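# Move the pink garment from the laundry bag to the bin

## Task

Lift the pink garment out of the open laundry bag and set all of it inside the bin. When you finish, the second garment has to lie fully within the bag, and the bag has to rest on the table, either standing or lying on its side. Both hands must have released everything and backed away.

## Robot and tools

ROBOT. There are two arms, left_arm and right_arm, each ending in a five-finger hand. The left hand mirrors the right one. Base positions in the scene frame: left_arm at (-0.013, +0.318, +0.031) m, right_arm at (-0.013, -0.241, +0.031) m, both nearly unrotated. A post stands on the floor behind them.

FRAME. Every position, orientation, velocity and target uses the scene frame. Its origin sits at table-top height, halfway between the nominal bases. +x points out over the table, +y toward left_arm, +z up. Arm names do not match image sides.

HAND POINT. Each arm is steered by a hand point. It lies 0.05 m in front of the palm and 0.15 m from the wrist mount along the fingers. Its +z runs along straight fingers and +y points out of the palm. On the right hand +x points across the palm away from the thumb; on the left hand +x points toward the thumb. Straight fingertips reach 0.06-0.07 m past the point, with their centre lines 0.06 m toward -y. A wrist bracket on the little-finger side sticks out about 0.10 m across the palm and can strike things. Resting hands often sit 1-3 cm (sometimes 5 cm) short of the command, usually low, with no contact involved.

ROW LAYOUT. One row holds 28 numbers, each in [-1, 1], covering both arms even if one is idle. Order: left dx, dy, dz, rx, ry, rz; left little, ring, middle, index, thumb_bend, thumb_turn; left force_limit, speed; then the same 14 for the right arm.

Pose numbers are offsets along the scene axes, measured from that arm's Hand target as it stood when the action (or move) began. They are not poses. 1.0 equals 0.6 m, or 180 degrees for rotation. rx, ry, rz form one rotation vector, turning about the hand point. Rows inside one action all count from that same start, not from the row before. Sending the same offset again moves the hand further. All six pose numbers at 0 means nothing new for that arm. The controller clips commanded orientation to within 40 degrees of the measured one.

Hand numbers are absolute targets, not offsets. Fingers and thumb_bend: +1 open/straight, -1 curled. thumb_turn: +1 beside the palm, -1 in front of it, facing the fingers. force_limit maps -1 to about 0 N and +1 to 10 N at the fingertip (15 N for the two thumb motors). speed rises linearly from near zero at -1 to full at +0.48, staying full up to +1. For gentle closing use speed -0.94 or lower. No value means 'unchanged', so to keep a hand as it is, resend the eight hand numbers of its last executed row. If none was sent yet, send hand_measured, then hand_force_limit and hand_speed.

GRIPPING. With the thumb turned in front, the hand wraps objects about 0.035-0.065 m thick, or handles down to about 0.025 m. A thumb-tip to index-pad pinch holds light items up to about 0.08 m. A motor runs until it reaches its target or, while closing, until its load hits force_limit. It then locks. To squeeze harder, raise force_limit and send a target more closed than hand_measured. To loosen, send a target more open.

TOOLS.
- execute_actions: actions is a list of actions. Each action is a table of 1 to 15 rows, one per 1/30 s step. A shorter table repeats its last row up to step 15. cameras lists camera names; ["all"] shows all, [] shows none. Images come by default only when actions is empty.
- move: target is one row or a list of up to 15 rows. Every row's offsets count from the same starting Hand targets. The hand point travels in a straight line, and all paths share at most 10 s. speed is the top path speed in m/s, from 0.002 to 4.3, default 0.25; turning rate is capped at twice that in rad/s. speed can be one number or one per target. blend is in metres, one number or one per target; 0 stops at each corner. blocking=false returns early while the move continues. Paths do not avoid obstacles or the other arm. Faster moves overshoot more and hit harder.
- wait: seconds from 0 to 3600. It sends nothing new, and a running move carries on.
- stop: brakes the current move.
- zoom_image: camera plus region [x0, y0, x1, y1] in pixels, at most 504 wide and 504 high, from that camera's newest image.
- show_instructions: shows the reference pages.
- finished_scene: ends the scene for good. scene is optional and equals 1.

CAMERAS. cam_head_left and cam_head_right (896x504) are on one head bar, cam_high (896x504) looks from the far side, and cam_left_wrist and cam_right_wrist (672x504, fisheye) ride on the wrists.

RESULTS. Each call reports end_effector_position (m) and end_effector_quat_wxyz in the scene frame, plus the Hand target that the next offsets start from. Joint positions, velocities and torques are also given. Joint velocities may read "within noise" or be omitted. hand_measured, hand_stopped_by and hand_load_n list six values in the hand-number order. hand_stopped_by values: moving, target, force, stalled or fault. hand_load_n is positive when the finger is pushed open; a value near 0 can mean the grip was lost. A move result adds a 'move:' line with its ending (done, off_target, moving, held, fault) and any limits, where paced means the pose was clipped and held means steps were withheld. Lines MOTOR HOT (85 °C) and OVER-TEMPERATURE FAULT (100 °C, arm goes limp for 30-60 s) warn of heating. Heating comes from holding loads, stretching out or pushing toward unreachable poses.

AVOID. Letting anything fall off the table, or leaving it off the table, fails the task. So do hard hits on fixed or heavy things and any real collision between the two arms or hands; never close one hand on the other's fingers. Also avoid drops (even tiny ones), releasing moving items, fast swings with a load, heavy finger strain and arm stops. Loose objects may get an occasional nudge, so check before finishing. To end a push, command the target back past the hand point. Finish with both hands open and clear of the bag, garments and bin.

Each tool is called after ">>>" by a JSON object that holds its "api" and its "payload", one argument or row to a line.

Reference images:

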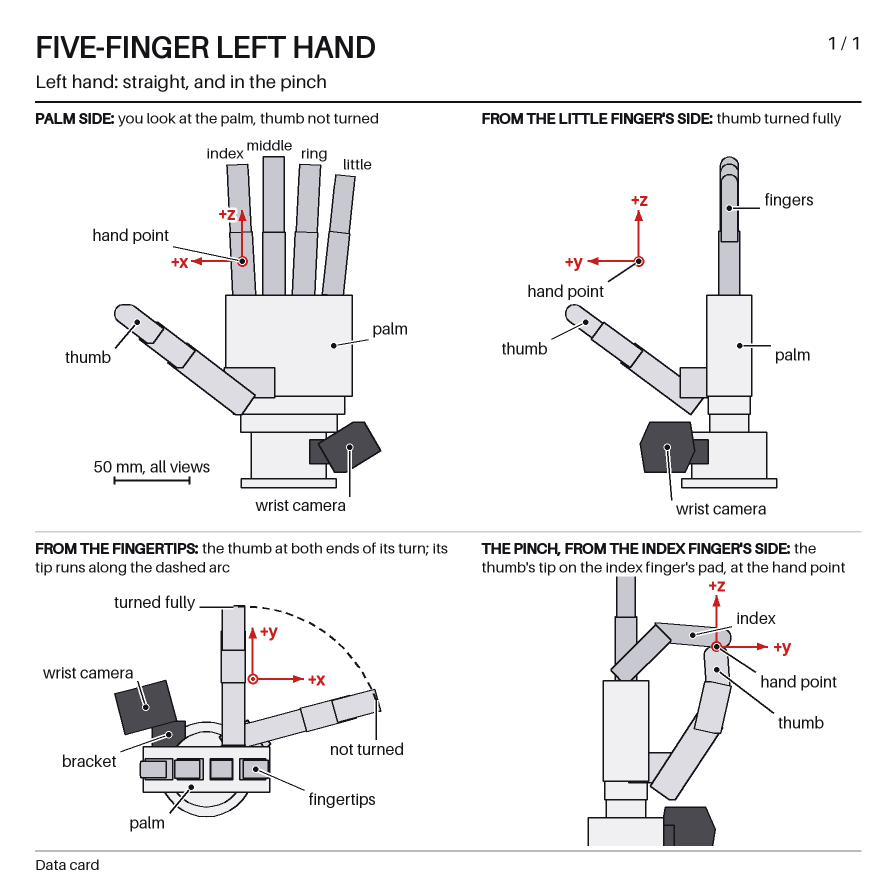

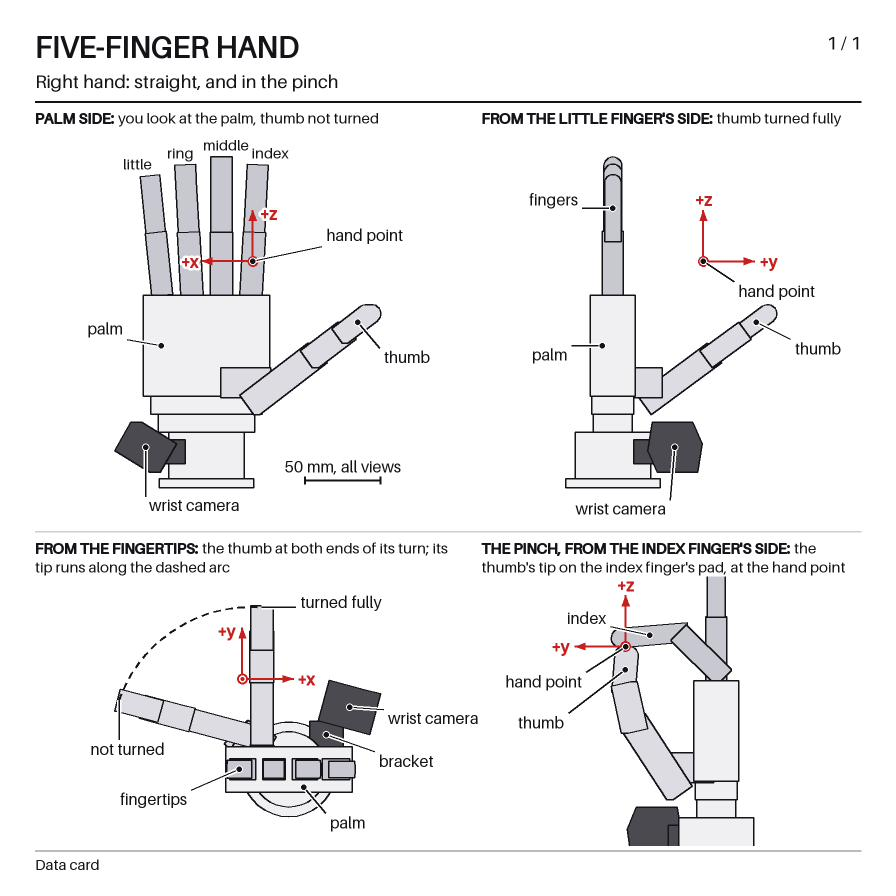

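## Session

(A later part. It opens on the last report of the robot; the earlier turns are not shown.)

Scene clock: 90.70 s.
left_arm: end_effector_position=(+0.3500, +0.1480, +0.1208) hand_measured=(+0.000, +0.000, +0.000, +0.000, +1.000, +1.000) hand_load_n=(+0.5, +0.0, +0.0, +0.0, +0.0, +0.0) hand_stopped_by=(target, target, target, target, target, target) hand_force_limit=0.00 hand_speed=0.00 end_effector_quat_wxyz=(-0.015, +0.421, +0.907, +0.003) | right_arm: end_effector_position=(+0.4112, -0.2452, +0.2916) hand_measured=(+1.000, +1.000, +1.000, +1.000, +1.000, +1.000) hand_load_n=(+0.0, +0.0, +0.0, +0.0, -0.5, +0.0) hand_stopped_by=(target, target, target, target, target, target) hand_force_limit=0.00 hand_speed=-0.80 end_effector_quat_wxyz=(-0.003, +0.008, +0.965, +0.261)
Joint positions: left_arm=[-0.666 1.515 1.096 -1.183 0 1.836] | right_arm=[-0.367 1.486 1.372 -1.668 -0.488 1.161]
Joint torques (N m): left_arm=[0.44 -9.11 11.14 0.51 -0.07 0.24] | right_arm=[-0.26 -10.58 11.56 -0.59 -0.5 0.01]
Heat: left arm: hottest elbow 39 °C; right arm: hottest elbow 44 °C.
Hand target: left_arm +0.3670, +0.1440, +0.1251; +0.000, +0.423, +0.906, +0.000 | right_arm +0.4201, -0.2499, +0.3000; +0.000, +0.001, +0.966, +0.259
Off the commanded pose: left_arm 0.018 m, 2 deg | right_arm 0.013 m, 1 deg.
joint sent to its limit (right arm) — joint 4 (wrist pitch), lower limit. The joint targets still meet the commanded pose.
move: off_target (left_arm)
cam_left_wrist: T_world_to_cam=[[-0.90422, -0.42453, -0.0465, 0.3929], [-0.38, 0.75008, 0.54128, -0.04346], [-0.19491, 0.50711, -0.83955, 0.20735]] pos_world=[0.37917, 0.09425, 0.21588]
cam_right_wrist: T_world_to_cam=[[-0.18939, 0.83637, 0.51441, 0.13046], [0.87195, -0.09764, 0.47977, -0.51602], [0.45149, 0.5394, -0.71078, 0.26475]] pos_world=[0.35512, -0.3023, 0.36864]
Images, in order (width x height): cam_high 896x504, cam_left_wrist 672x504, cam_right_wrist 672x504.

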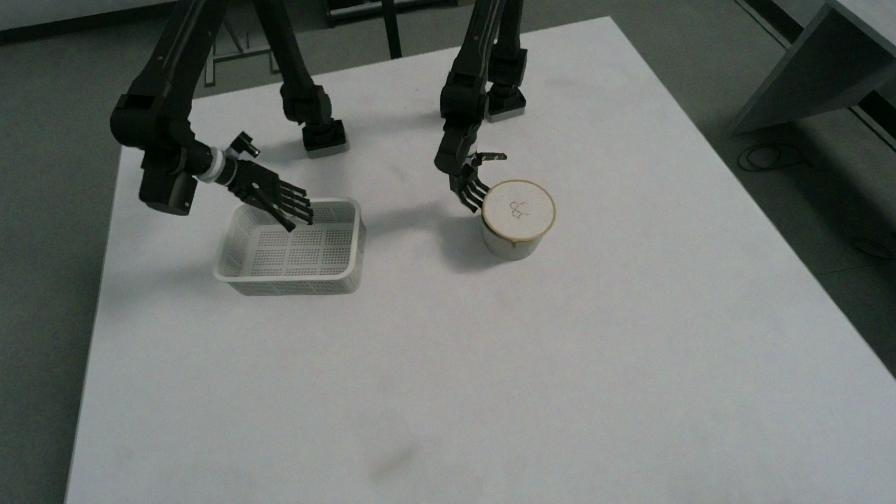

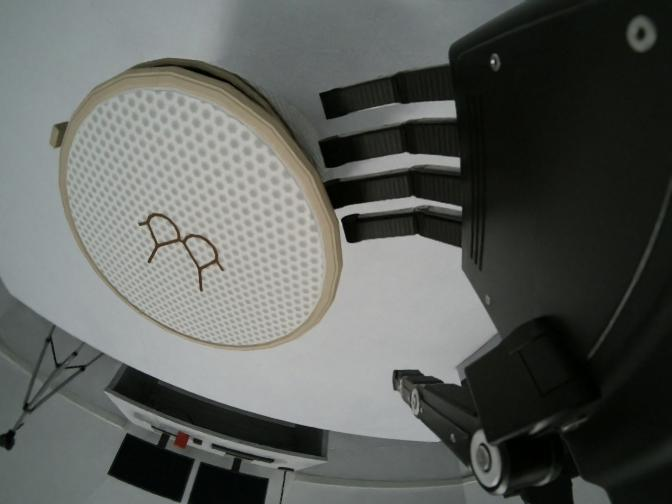

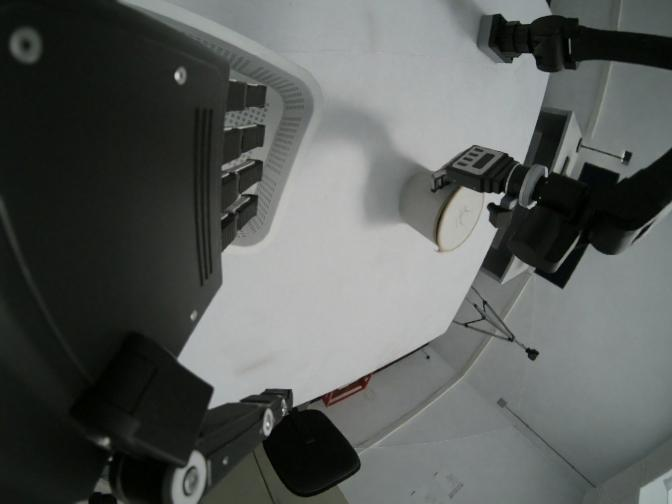

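>>> {"api": "move", "payload": {
  "target": [
    [0.0117,0.01,0.012,0,0,0,0,0,0,0,1,1,0,0,0,0,0,0,0,0,1,1,1,1,1,1,0,-0.8],
    [0.0117,0.01,0.0583,0,0,0,0,0,0,0,1,1,0,0,0,0,0,0,0,0,1,1,1,1,1,1,0,-0.8]
  ],
  "speed": 0.04,
  "cameras": ["cam_left_wrist","cam_high","cam_right_wrist"]
}}

>>> {"api": "zoom_image", "payload": {
  "camera": "cam_left_wrist",
  "region": [180, 80, 400, 300]
}}

>>> {"api": "zoom_image", "payload": {
  "camera": "cam_right_wrist",
  "region": [390, 120, 530, 260]
}}

Scene clock: 93.07 s.
left_arm: end_effector_position=(+0.3590, +0.1519, +0.1402) hand_measured=(+0.000, +0.000, +0.000, +0.000, +1.000, +1.000) hand_load_n=(+0.0, +0.0, +0.5, +0.0, +0.0, +0.0) hand_stopped_by=(target, target, target, target, target, target) hand_force_limit=0.00 hand_speed=0.00 end_effector_quat_wxyz=(-0.021, +0.422, +0.906, +0.003) | right_arm: end_effector_position=(+0.4112, -0.2452, +0.2916) hand_measured=(+1.000, +1.000, +1.000, +1.000, +1.000, +1.000) hand_load_n=(+0.0, +0.0, +0.0, +0.0, -0.5, +0.0) hand_stopped_by=(target, target, target, target, target, target) hand_force_limit=0.00 hand_speed=-0.80 end_effector_quat_wxyz=(-0.003, +0.008, +0.965, +0.261)
Joint positions: left_arm=[-0.646 1.515 1.151 -1.249 0 1.857] | right_arm=[-0.367 1.486 1.372 -1.668 -0.488 1.161]
Joint torques (N m): left_arm=[0.56 -11.52 12.63 -0.55 -0.07 0.19] | right_arm=[-0.26 -10.58 11.55 -0.59 -0.5 0.01]
Heat: left arm: hottest elbow 40 °C; right arm: hottest elbow 44 °C.
Hand target: left_arm +0.3741, +0.1499, +0.1601; +0.000, +0.423, +0.906, +0.000 | right_arm +0.4201, -0.2499, +0.3000; +0.000, +0.001, +0.966, +0.259
Off the commanded pose: left_arm 0.025 m, 2 deg | right_arm 0.013 m, 1 deg.
joint sent to its limit (right arm) — joint 4 (wrist pitch), lower limit. The joint targets still meet the commanded pose.
move: off_target (left_arm)
cam_left_wrist: T_world_to_cam=[[-0.90544, -0.42257, -0.04027, 0.40271], [-0.37345, 0.7479, 0.5488, -0.05653], [-0.20178, 0.51194, -0.83498, 0.22461]] pos_world=[0.38884, 0.09746, 0.23478]
cam_right_wrist: T_world_to_cam=[[-0.18939, 0.83637, 0.51441, 0.13046], [0.87195, -0.09764, 0.47977, -0.51602], [0.45149, 0.5394, -0.71078, 0.26475]] pos_world=[0.35512, -0.3023, 0.36864]
Images, in order (width x height): cam_high 896x504, cam_left_wrist 672x504, cam_right_wrist 672x504.

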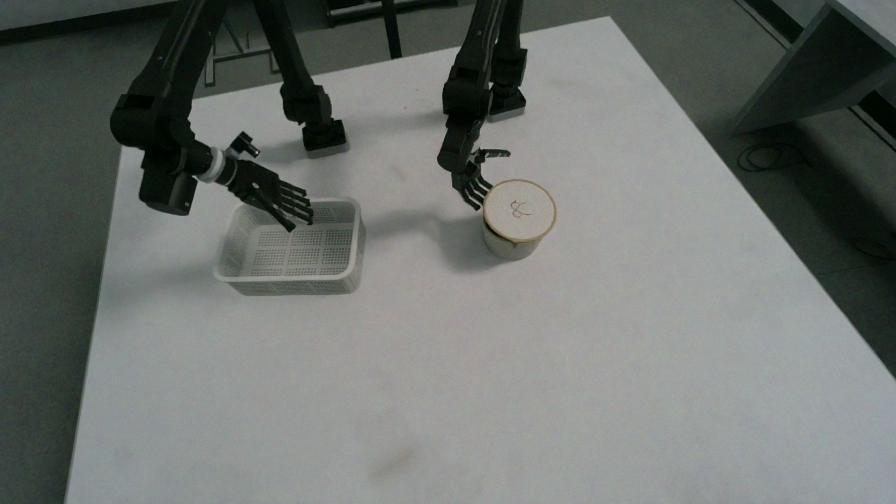

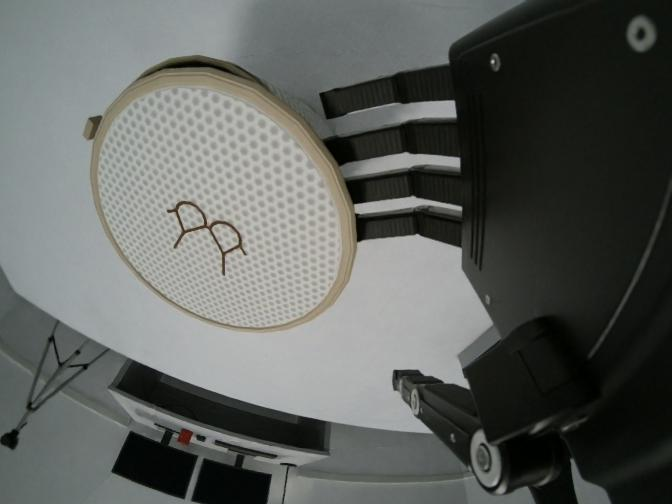

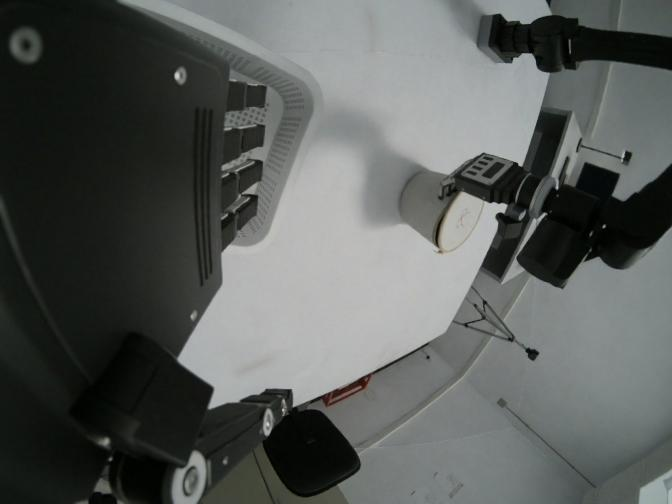

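Scaled by 2.291 from the camera's image (finer frame: 960x720).

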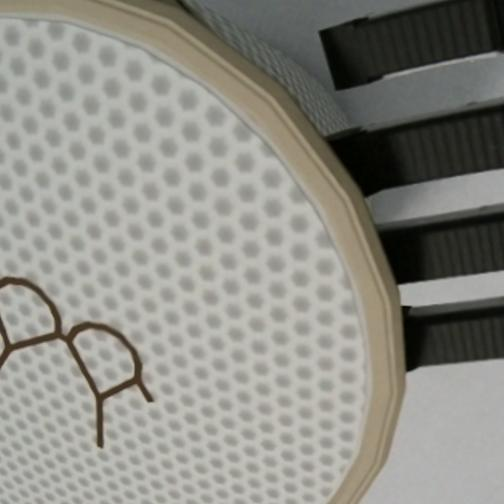

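Scaled by 3.600 from the camera's image (finer frame: 960x720).

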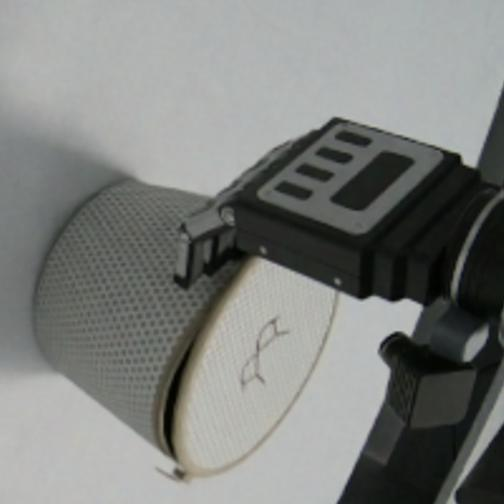

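>>> {"api": "move", "payload": {
  "target": [
    [0.0183,0.0083,0.0667,0,0,0,0,0,0,0,1,1,0,0,0,0,0,0,0,0,1,1,1,1,1,1,0,-0.8],
    [0.0433,0.0333,0.1333,0,0,0.055,0,0,0,0,1,1,0,0,0,0,0,0,0,0,1,1,1,1,1,1,0,-0.8]
  ],
  "speed": 0.06,
  "blend": 0.01,
  "cameras": ["cam_left_wrist","cam_high","cam_right_wrist"]
}}

>>> {"api": "zoom_image", "payload": {
  "camera": "cam_right_wrist",
  "region": [390, 120, 530, 260]
}}

Scene clock: 97.17 s.
left_arm: end_effector_position=(+0.3893, +0.1686, +0.2290) hand_measured=(+0.000, +0.000, +0.000, +0.000, +1.000, +1.000) hand_load_n=(+0.0, +0.0, +0.0, +0.0, +0.0, +0.0) hand_stopped_by=(target, target, target, target, target, target) hand_force_limit=0.00 hand_speed=0.00 end_effector_quat_wxyz=(-0.008, +0.358, +0.934, +0.001) | right_arm: end_effector_position=(+0.4112, -0.2452, +0.2916) hand_measured=(+1.000, +1.000, +1.000, +1.000, +1.000, +1.000) hand_load_n=(+0.0, +0.0, +0.0, +0.0, +0.0, +0.0) hand_stopped_by=(target, target, target, target, target, target) hand_force_limit=0.00 hand_speed=-0.80 end_effector_quat_wxyz=(-0.003, +0.008, +0.965, +0.261)
Joint positions: left_arm=[-0.571 1.509 1.385 -1.464 0 1.794] | right_arm=[-0.367 1.486 1.372 -1.668 -0.488 1.161]
Joint torques (N m): left_arm=[0.09 -10.64 13.48 -0.47 -0.05 -0.13] | right_arm=[-0.26 -10.52 11.55 -0.59 -0.49 0.01]
Heat: left arm: hottest elbow 40 °C; right arm: hottest elbow 45 °C.
Hand target: left_arm +0.4001, +0.1699, +0.2400; +0.000, +0.343, +0.939, +0.000 | right_arm +0.4201, -0.2499, +0.3000; +0.000, +0.001, +0.966, +0.259
Off the commanded pose: left_arm 0.016 m, 2 deg | right_arm 0.013 m, 1 deg.
joint sent to its limit (right arm) — joint 4 (wrist pitch), lower limit. The joint targets still meet the commanded pose.
move: off_target (left_arm)
cam_left_wrist: T_world_to_cam=[[-0.83743, -0.54387, -0.05401, 0.43797], [-0.48525, 0.69442, 0.53133, -0.04988], [-0.25147, 0.47116, -0.84544, 0.32481]] pos_world=[0.42424, 0.1198, 0.32477]
cam_right_wrist: T_world_to_cam=[[-0.18939, 0.83637, 0.51441, 0.13046], [0.87195, -0.09764, 0.47977, -0.51602], [0.45149, 0.5394, -0.71078, 0.26475]] pos_world=[0.35512, -0.3023, 0.36864]
Images, in order (width x height): cam_high 896x504, cam_left_wrist 672x504, cam_right_wrist 672x504.

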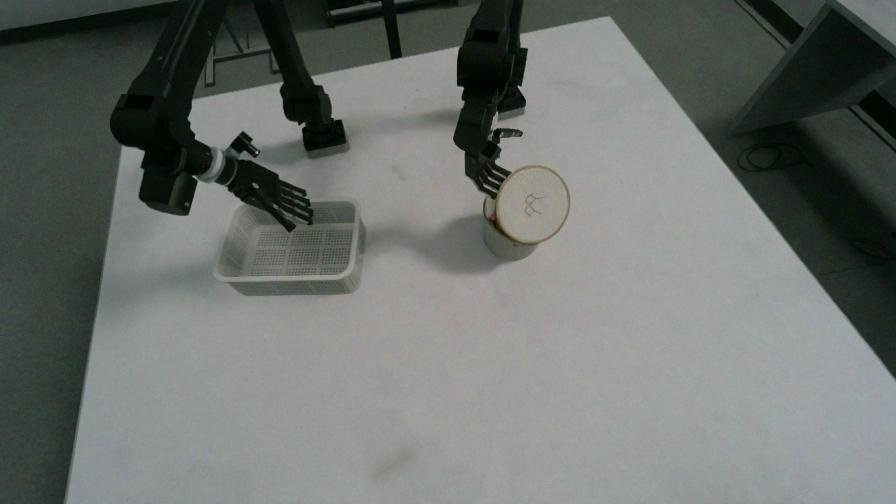

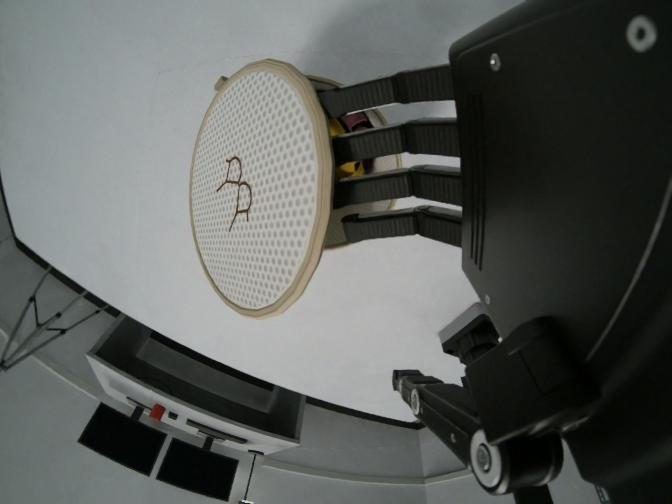

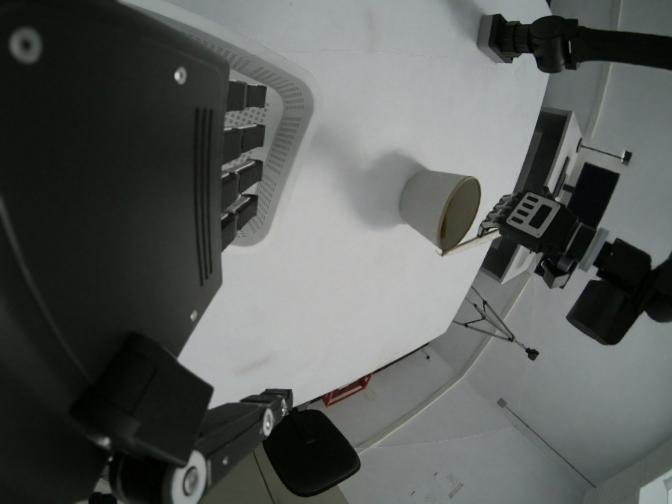

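Scaled by 3.600 from the camera's image (finer frame: 960x720).

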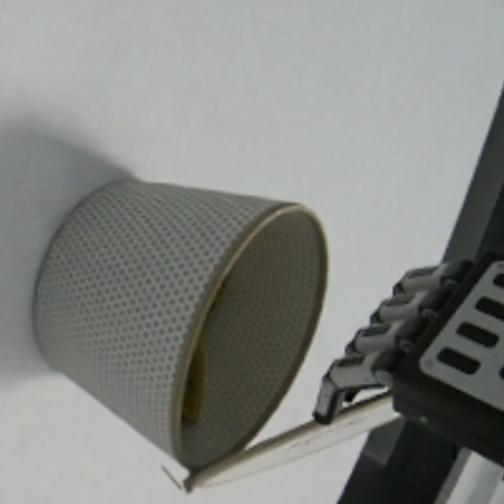

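>>> {"api": "move", "payload": {
  "target": [-0.03,0.158,0.037,0,0,0.067,0,0,0,0,1,1,0,0,0,0,0,0,0,0,1,1,1,1,1,1,0,-0.8],
  "speed": 0.06,
  "cameras": ["cam_left_wrist","cam_high","cam_right_wrist","cam_head_right"]
}}

>>> {"api": "zoom_image", "payload": {
  "camera": "cam_right_wrist",
  "region": [390, 120, 530, 260]
}}

>>> {"api": "zoom_image", "payload": {
  "camera": "cam_high",
  "region": [450, 130, 590, 270]
}}

Scene clock: 99.90 s.
left_arm: end_effector_position=(+0.3868, +0.2579, +0.2567) hand_measured=(+0.000, +0.000, +0.000, +0.000, +1.000, +1.000) hand_load_n=(+0.0, +0.0, +0.0, +0.0, +0.0, +0.0) hand_stopped_by=(target, target, target, target, target, target) hand_force_limit=0.00 hand_speed=0.00 end_effector_quat_wxyz=(+0.000, +0.256, +0.967, +0.000) | right_arm: end_effector_position=(+0.4112, -0.2452, +0.2916) hand_measured=(+1.000, +1.000, +1.000, +1.000, +1.000, +1.000) hand_load_n=(+0.0, +0.0, +0.0, +0.0, +0.0, +0.0) hand_stopped_by=(target, target, target, target, target, target) hand_force_limit=0.00 hand_speed=-0.80 end_effector_quat_wxyz=(-0.003, +0.008, +0.965, +0.261)
Joint positions: left_arm=[-0.373 1.428 1.372 -1.515 0 1.777] | right_arm=[-0.367 1.486 1.372 -1.668 -0.488 1.161]
Joint torques (N m): left_arm=[0.91 -11.16 9.57 -0.44 0 -0.11] | right_arm=[-0.26 -10.52 11.54 -0.59 -0.5 0.01]
Heat: left arm: hottest elbow 40 °C; right arm: hottest elbow 45 °C.
Hand target: left_arm +0.3821, +0.2646, +0.2623; +0.000, +0.242, +0.970, +0.000 | right_arm +0.4201, -0.2499, +0.3000; +0.000, +0.001, +0.966, +0.259
Off the commanded pose: left_arm 0.010 m, 2 deg | right_arm 0.013 m, 1 deg.
joint sent to its limit (right arm) — joint 4 (wrist pitch), lower limit. The joint targets still meet the commanded pose.
move: done
cam_left_wrist: T_world_to_cam=[[-0.701, -0.71047, -0.06188, 0.47814], [-0.63082, 0.57725, 0.51851, -0.03796], [-0.33266, 0.40251, -0.85283, 0.35656]] pos_world=[0.42985, 0.2181, 0.35335]
cam_right_wrist: T_world_to_cam=[[-0.18939, 0.83637, 0.51441, 0.13046], [0.87195, -0.09764, 0.47977, -0.51602], [0.45149, 0.5394, -0.71078, 0.26475]] pos_world=[0.35512, -0.3023, 0.36864]
Images, in order (width x height): cam_head_right 896x504, cam_high 896x504, cam_left_wrist 672x504, cam_right_wrist 672x504.

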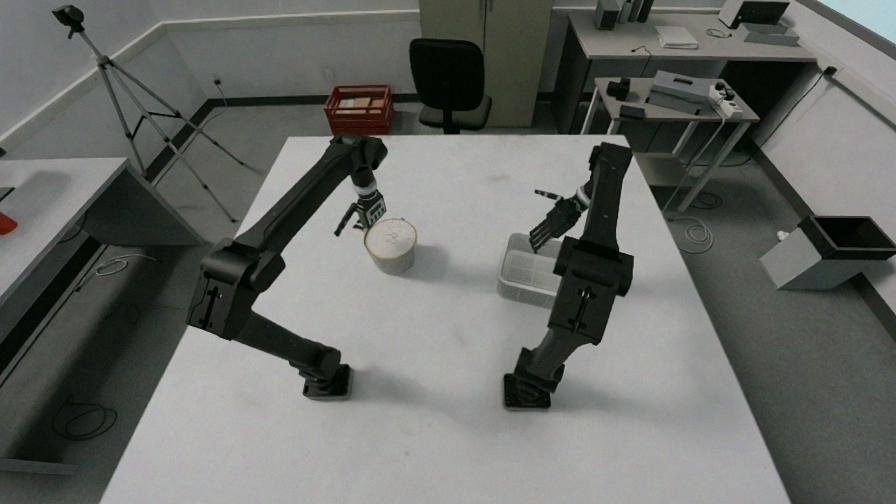

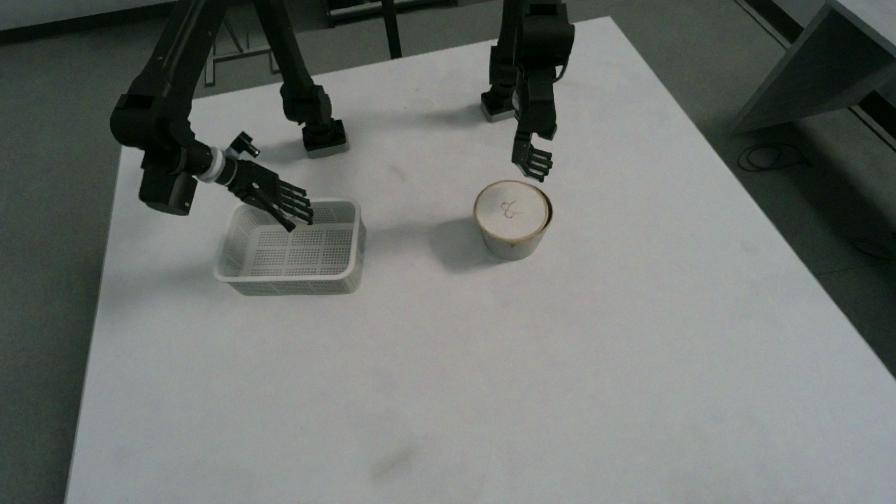

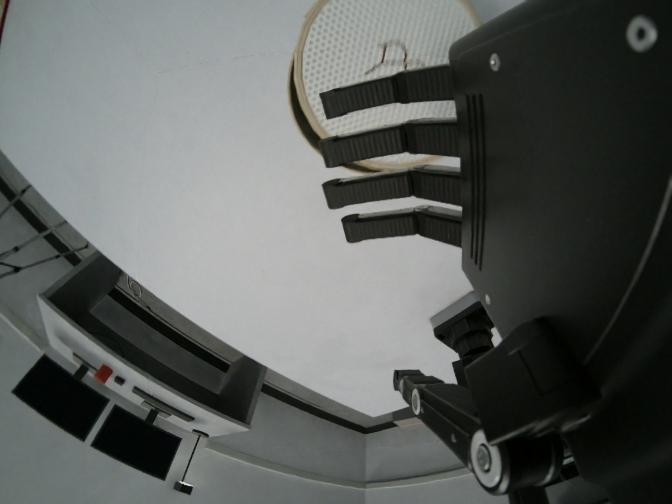

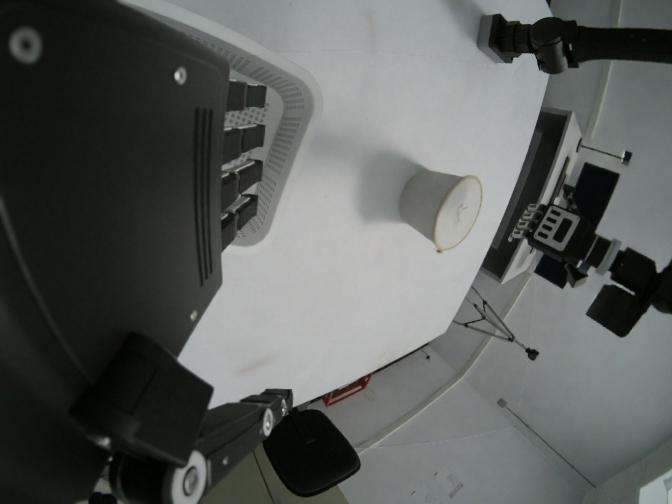

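Scaled by 3.600 from the camera's image (finer frame: 960x720).

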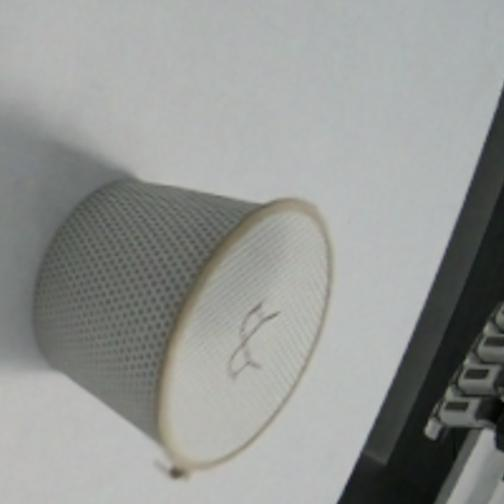

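Scaled by 3.600 from the camera's image (finer frame: 1280x720).

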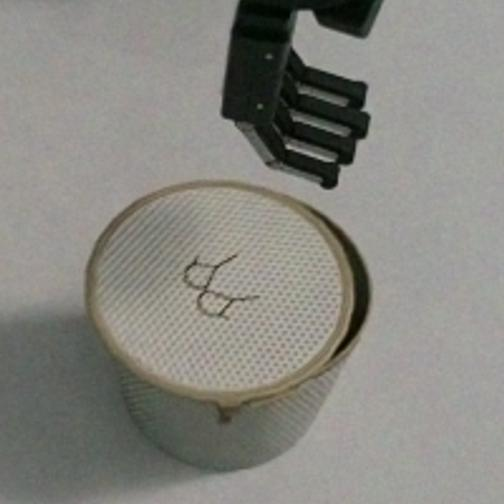

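>>> {"api": "move", "payload": {
  "target": [
    [-0.17,-0.11,-0.06,0,0,-0.089,0,0,0,0,1,1,0,0,0,0,0,0,0,0,1,1,1,1,1,1,0,-0.8],
    [-0.19,-0.125,-0.222,0,0,-0.089,0,0,0,0,1,1,0,0,0,0,0,0,0,0,1,1,1,1,1,1,0,-0.8]
  ],
  "speed": 0.12,
  "blend": 0.02,
  "cameras": ["cam_left_wrist","cam_high","cam_right_wrist"]
}}

>>> {"api": "zoom_image", "payload": {
  "camera": "cam_left_wrist",
  "region": [180, 40, 420, 280]
}}

>>> {"api": "zoom_image", "payload": {
  "camera": "cam_high",
  "region": [440, 110, 580, 270]
}}

Scene clock: 105.87 s.
left_arm: end_effector_position=(+0.2671, +0.1965, +0.1306) hand_measured=(+0.000, +0.000, +0.000, +0.000, +1.000, +1.000) hand_load_n=(+0.0, +0.0, +0.0, +0.5, +0.0, +0.0) hand_stopped_by=(target, target, target, target, target, target) hand_force_limit=0.00 hand_speed=0.00 end_effector_quat_wxyz=(-0.005, +0.376, +0.927, +0.001) | right_arm: end_effector_position=(+0.4112, -0.2452, +0.2916) hand_measured=(+1.000, +1.000, +1.000, +1.000, +1.000, +1.000) hand_load_n=(+0.0, +0.0, +0.0, +0.0, +0.0, +0.0) hand_stopped_by=(target, target, target, target, target, target) hand_force_limit=0.00 hand_speed=-0.80 end_effector_quat_wxyz=(-0.003, +0.008, +0.965, +0.261)
Joint positions: left_arm=[-0.683 1.256 0.868 -1.194 0.001 1.721] | right_arm=[-0.367 1.486 1.372 -1.668 -0.488 1.161]
Joint torques (N m): left_arm=[-2.08 -5.89 9.11 0.84 -0.06 -0.14] | right_arm=[-0.26 -10.52 11.54 -0.58 -0.5 0]
Heat: left arm: hottest elbow 40 °C; right arm: hottest elbow 45 °C.
Hand target: left_arm +0.2681, +0.1897, +0.1290; +0.000, +0.375, +0.927, +0.000 | right_arm +0.4201, -0.2499, +0.3000; +0.000, +0.001, +0.966, +0.259
Off the commanded pose: left_arm 0.007 m, 1 deg | right_arm 0.013 m, 1 deg.
joint sent to its limit (right arm) — joint 4 (wrist pitch), lower limit. The joint targets still meet the commanded pose.
move: done
cam_left_wrist: T_world_to_cam=[[-0.8572, -0.51183, -0.05693, 0.34482], [-0.46149, 0.71439, 0.526, -0.08586], [-0.22855, 0.47716, -0.84858, 0.19099]] pos_world=[0.29961, 0.14669, 0.22686]
cam_right_wrist: T_world_to_cam=[[-0.18939, 0.83637, 0.51441, 0.13046], [0.87195, -0.09764, 0.47977, -0.51602], [0.45149, 0.5394, -0.71078, 0.26475]] pos_world=[0.35512, -0.3023, 0.36864]
Images, in order (width x height): cam_high 896x504, cam_left_wrist 672x504, cam_right_wrist 672x504.

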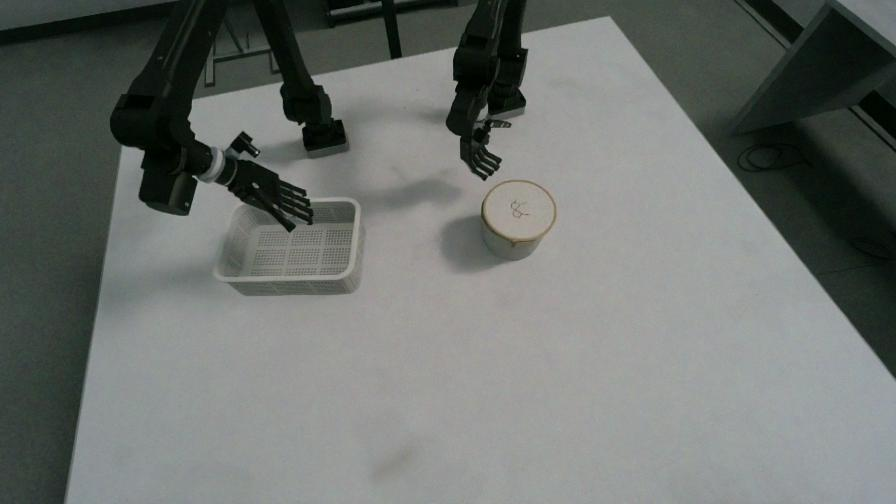

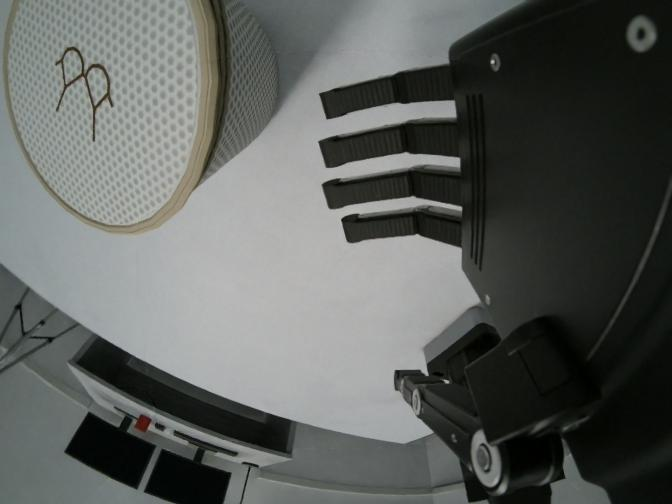

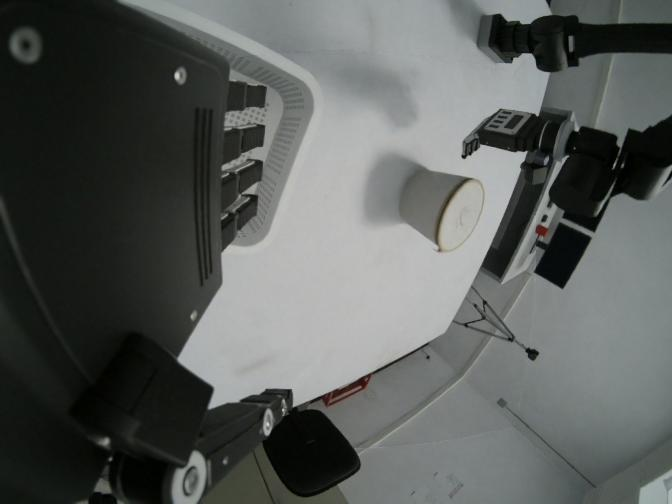

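Scaled by 2.100 from the camera's image (finer frame: 960x720).

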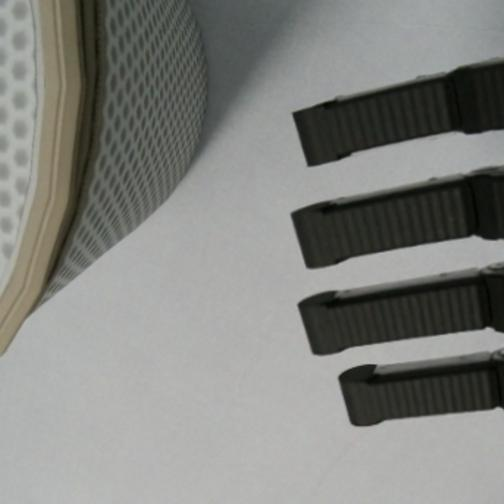

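Scaled by 3.150 from the camera's image (finer frame: 1280x720).

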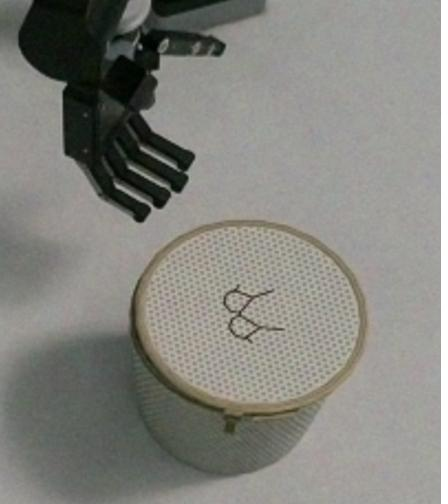

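>>> {"api": "move", "payload": {
  "target": [
    [0.045,0.0375,-0.01,0,0,0,0,0,0,0,1,1,0,0,0,0,0,0,0,0,1,1,1,1,1,1,0,-0.8],
    [0.06,0.05,0.0,0,0,0,0,0,0,0,1,1,0,0,0,0,0,0,0,0,1,1,1,1,1,1,0,-0.8]
  ],
  "speed": 0.06,
  "blend": 0.003,
  "cameras": ["cam_left_wrist","cam_high","cam_right_wrist"]
}}

>>> {"api": "zoom_image", "payload": {
  "camera": "cam_left_wrist",
  "region": [180, 40, 420, 280]
}}

>>> {"api": "zoom_image", "payload": {
  "camera": "cam_right_wrist",
  "region": [390, 120, 530, 260]
}}

Scene clock: 108.03 s.
left_arm: end_effector_position=(+0.2877, +0.2228, +0.1208) hand_measured=(+0.000, +0.000, +0.000, +0.000, +1.000, +1.000) hand_load_n=(+0.0, +0.0, +0.0, +0.0, +0.0, +0.0) hand_stopped_by=(target, target, target, target, target, target) hand_force_limit=0.00 hand_speed=0.00 end_effector_quat_wxyz=(-0.013, +0.374, +0.927, +0.002) | right_arm: end_effector_position=(+0.4112, -0.2452, +0.2916) hand_measured=(+1.000, +1.000, +1.000, +1.000, +1.000, +1.000) hand_load_n=(+0.0, +0.0, +0.0, +0.0, +0.0, +0.0) hand_stopped_by=(target, target, target, target, target, target) hand_force_limit=0.00 hand_speed=-0.80 end_effector_quat_wxyz=(-0.003, +0.008, +0.965, +0.261)
Joint positions: left_arm=[-0.579 1.289 0.868 -1.177 0 1.82] | right_arm=[-0.367 1.486 1.372 -1.668 -0.488 1.161]
Joint torques (N m): left_arm=[0.97 -6.3 11.95 0.32 -0.12 0.17] | right_arm=[-0.26 -10.52 11.54 -0.61 -0.5 0]
Heat: left arm: hottest elbow 40 °C; right arm: hottest elbow 45 °C.
Hand target: left_arm +0.3041, +0.2197, +0.1291; +0.000, +0.375, +0.927, +0.000 | right_arm +0.4201, -0.2499, +0.3000; +0.000, +0.001, +0.966, +0.259
Off the commanded pose: left_arm 0.019 m, 2 deg | right_arm 0.013 m, 1 deg.
joint sent to its limit (right arm) — joint 4 (wrist pitch), lower limit. The joint targets still meet the commanded pose.
move: off_target (left_arm)
cam_left_wrist: T_world_to_cam=[[-0.8558, -0.51504, -0.04847, 0.37478], [-0.4569, 0.70859, 0.53772, -0.09143], [-0.2426, 0.48233, -0.84173, 0.17683]] pos_world=[0.32186, 0.17252, 0.21617]
cam_right_wrist: T_world_to_cam=[[-0.18939, 0.83637, 0.51441, 0.13046], [0.87195, -0.09764, 0.47977, -0.51602], [0.45149, 0.5394, -0.71078, 0.26475]] pos_world=[0.35512, -0.3023, 0.36864]
Images, in order (width x height): cam_high 896x504, cam_left_wrist 672x504, cam_right_wrist 672x504.

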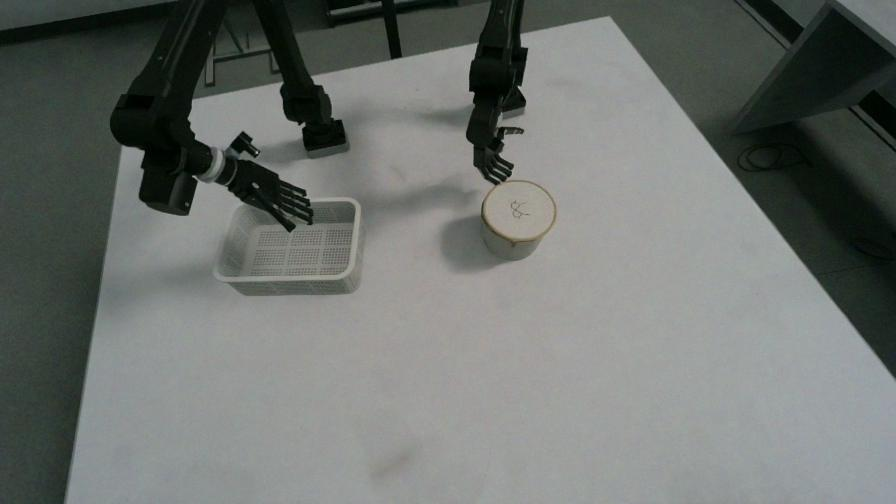

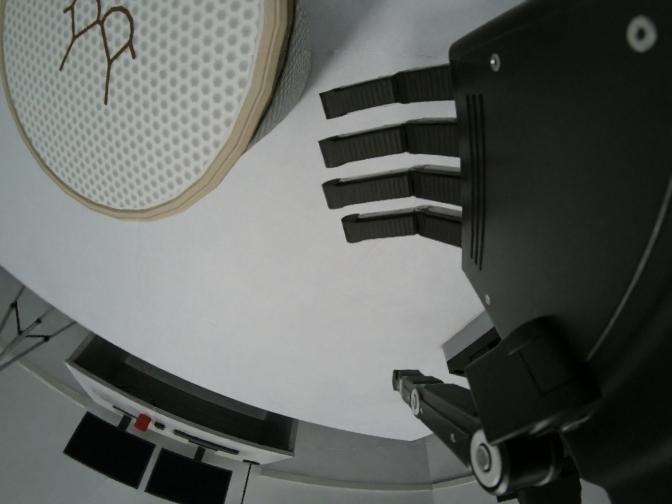

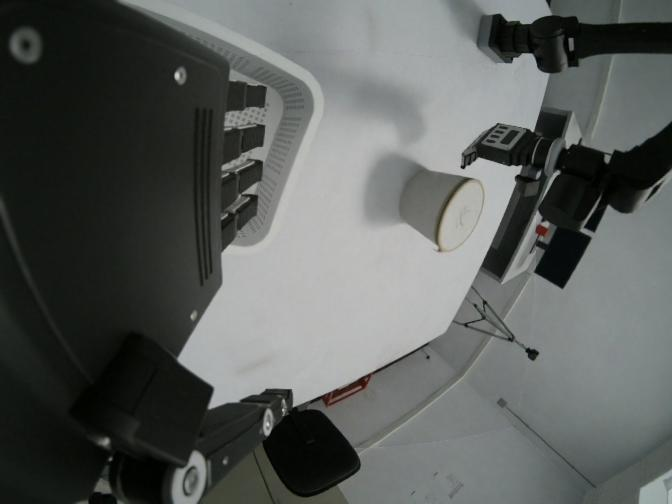

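Scaled by 2.100 from the camera's image (finer frame: 960x720).

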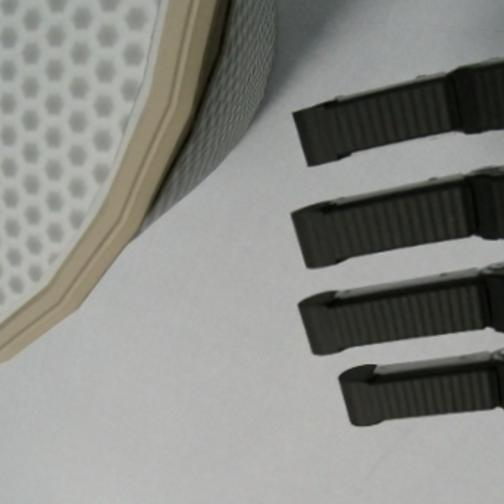

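Scaled by 3.600 from the camera's image (finer frame: 960x720).

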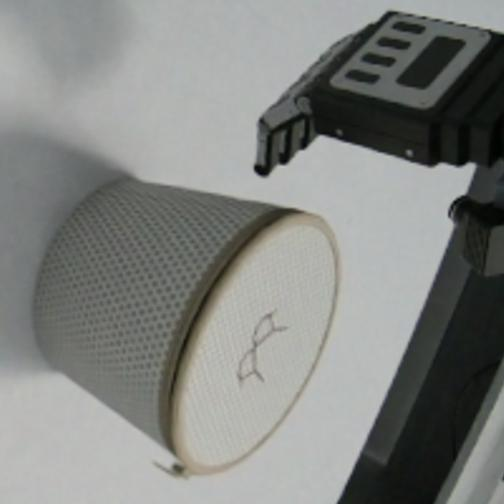

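>>> {"api": "move", "payload": {
  "target": [
    [0.0333,0.01,0.0,0,0,0,0,0,0,0,1,1,0,0,0,0,0,0,0,0,1,1,1,1,1,1,0,-0.8],
    [0.0383,0.013,0.055,0,0,0,0,0,0,0,1,1,0,0,0,0,0,0,0,0,1,1,1,1,1,1,0,-0.8]
  ],
  "speed": 0.05,
  "blend": 0.0,
  "cameras": ["cam_left_wrist","cam_high","cam_right_wrist"]
}}

>>> {"api": "zoom_image", "payload": {
  "camera": "cam_left_wrist",
  "region": [180, 40, 420, 280]
}}

>>> {"api": "zoom_image", "payload": {
  "camera": "cam_right_wrist",
  "region": [390, 120, 530, 260]
}}

Scene clock: 111.17 s.
left_arm: end_effector_position=(+0.3121, +0.2283, +0.1435) hand_measured=(+0.000, +0.000, +0.000, +0.000, +1.000, +1.000) hand_load_n=(+0.5, +0.0, +0.0, +0.0, +0.0, +0.0) hand_stopped_by=(target, target, target, target, target, target) hand_force_limit=0.00 hand_speed=0.00 end_effector_quat_wxyz=(-0.020, +0.375, +0.927, +0.002) | right_arm: end_effector_position=(+0.4112, -0.2452, +0.2916) hand_measured=(+1.000, +1.000, +1.000, +1.000, +1.000, +1.000) hand_load_n=(+0.0, +0.0, +0.0, +0.0, +0.0, +0.0) hand_stopped_by=(target, target, target, target, target, target) hand_force_limit=0.00 hand_speed=-0.80 end_effector_quat_wxyz=(-0.003, +0.008, +0.965, +0.261)
Joint positions: left_arm=[-0.53 1.325 0.965 -1.252 0 1.871] | right_arm=[-0.367 1.486 1.372 -1.668 -0.488 1.161]
Joint torques (N m): left_arm=[0.62 -8.94 12.78 -0.39 -0.09 0.18] | right_arm=[-0.26 -10.58 11.54 -0.61 -0.5 0.01]
Heat: left arm: hottest elbow 40 °C; right arm: hottest elbow 45 °C.
Hand target: left_arm +0.3270, +0.2274, +0.1620; +0.000, +0.375, +0.927, +0.000 | right_arm +0.4201, -0.2499, +0.3000; +0.000, +0.001, +0.966, +0.259
Off the commanded pose: left_arm 0.024 m, 2 deg | right_arm 0.013 m, 1 deg.
joint sent to its limit (right arm) — joint 4 (wrist pitch), lower limit. The joint targets still meet the commanded pose.
move: off_target (left_arm)
cam_left_wrist: T_world_to_cam=[[-0.85737, -0.51314, -0.03999, 0.39838], [-0.4483, 0.70633, 0.54784, -0.09995], [-0.25287, 0.48763, -0.83563, 0.20033]] pos_world=[0.34741, 0.17734, 0.23808]
cam_right_wrist: T_world_to_cam=[[-0.18939, 0.83637, 0.51441, 0.13046], [0.87195, -0.09764, 0.47977, -0.51602], [0.45149, 0.5394, -0.71078, 0.26475]] pos_world=[0.35512, -0.3023, 0.36864]
Images, in order (width x height): cam_high 896x504, cam_left_wrist 672x504, cam_right_wrist 672x504.

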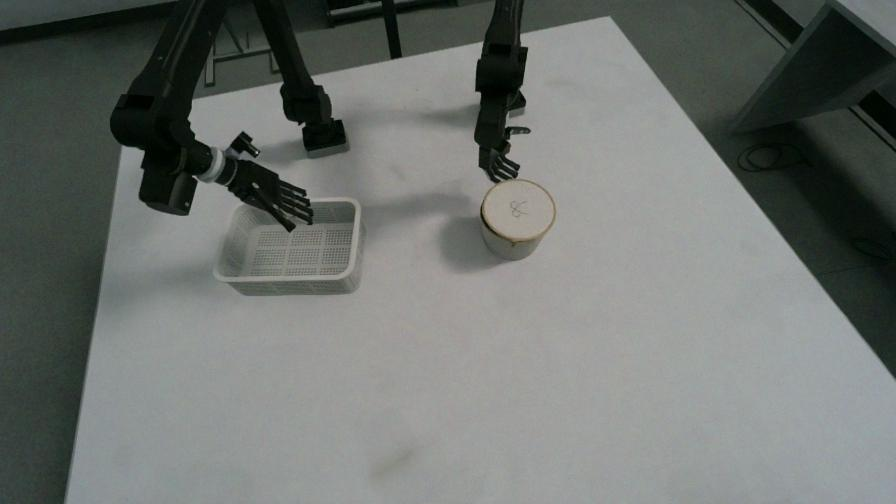

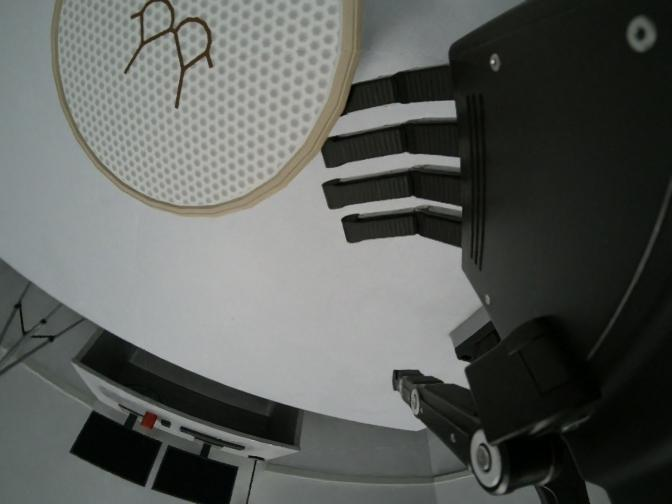

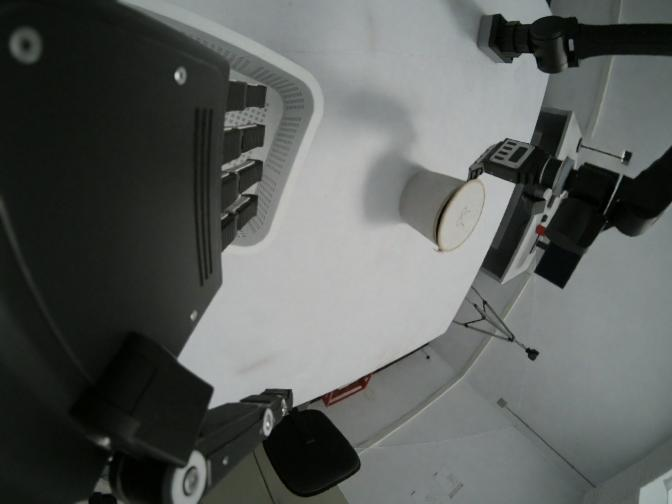

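Scaled by 2.100 from the camera's image (finer frame: 960x720).

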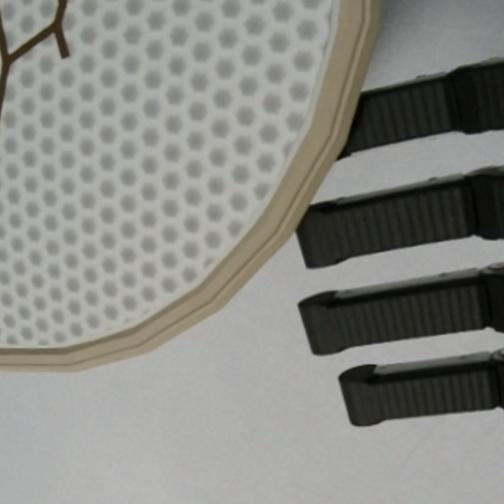

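Scaled by 3.600 from the camera's image (finer frame: 960x720).

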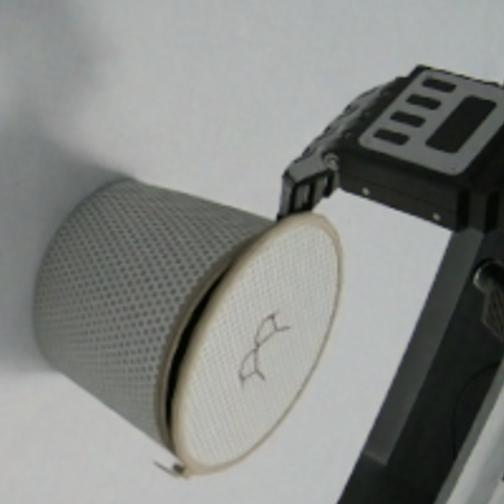

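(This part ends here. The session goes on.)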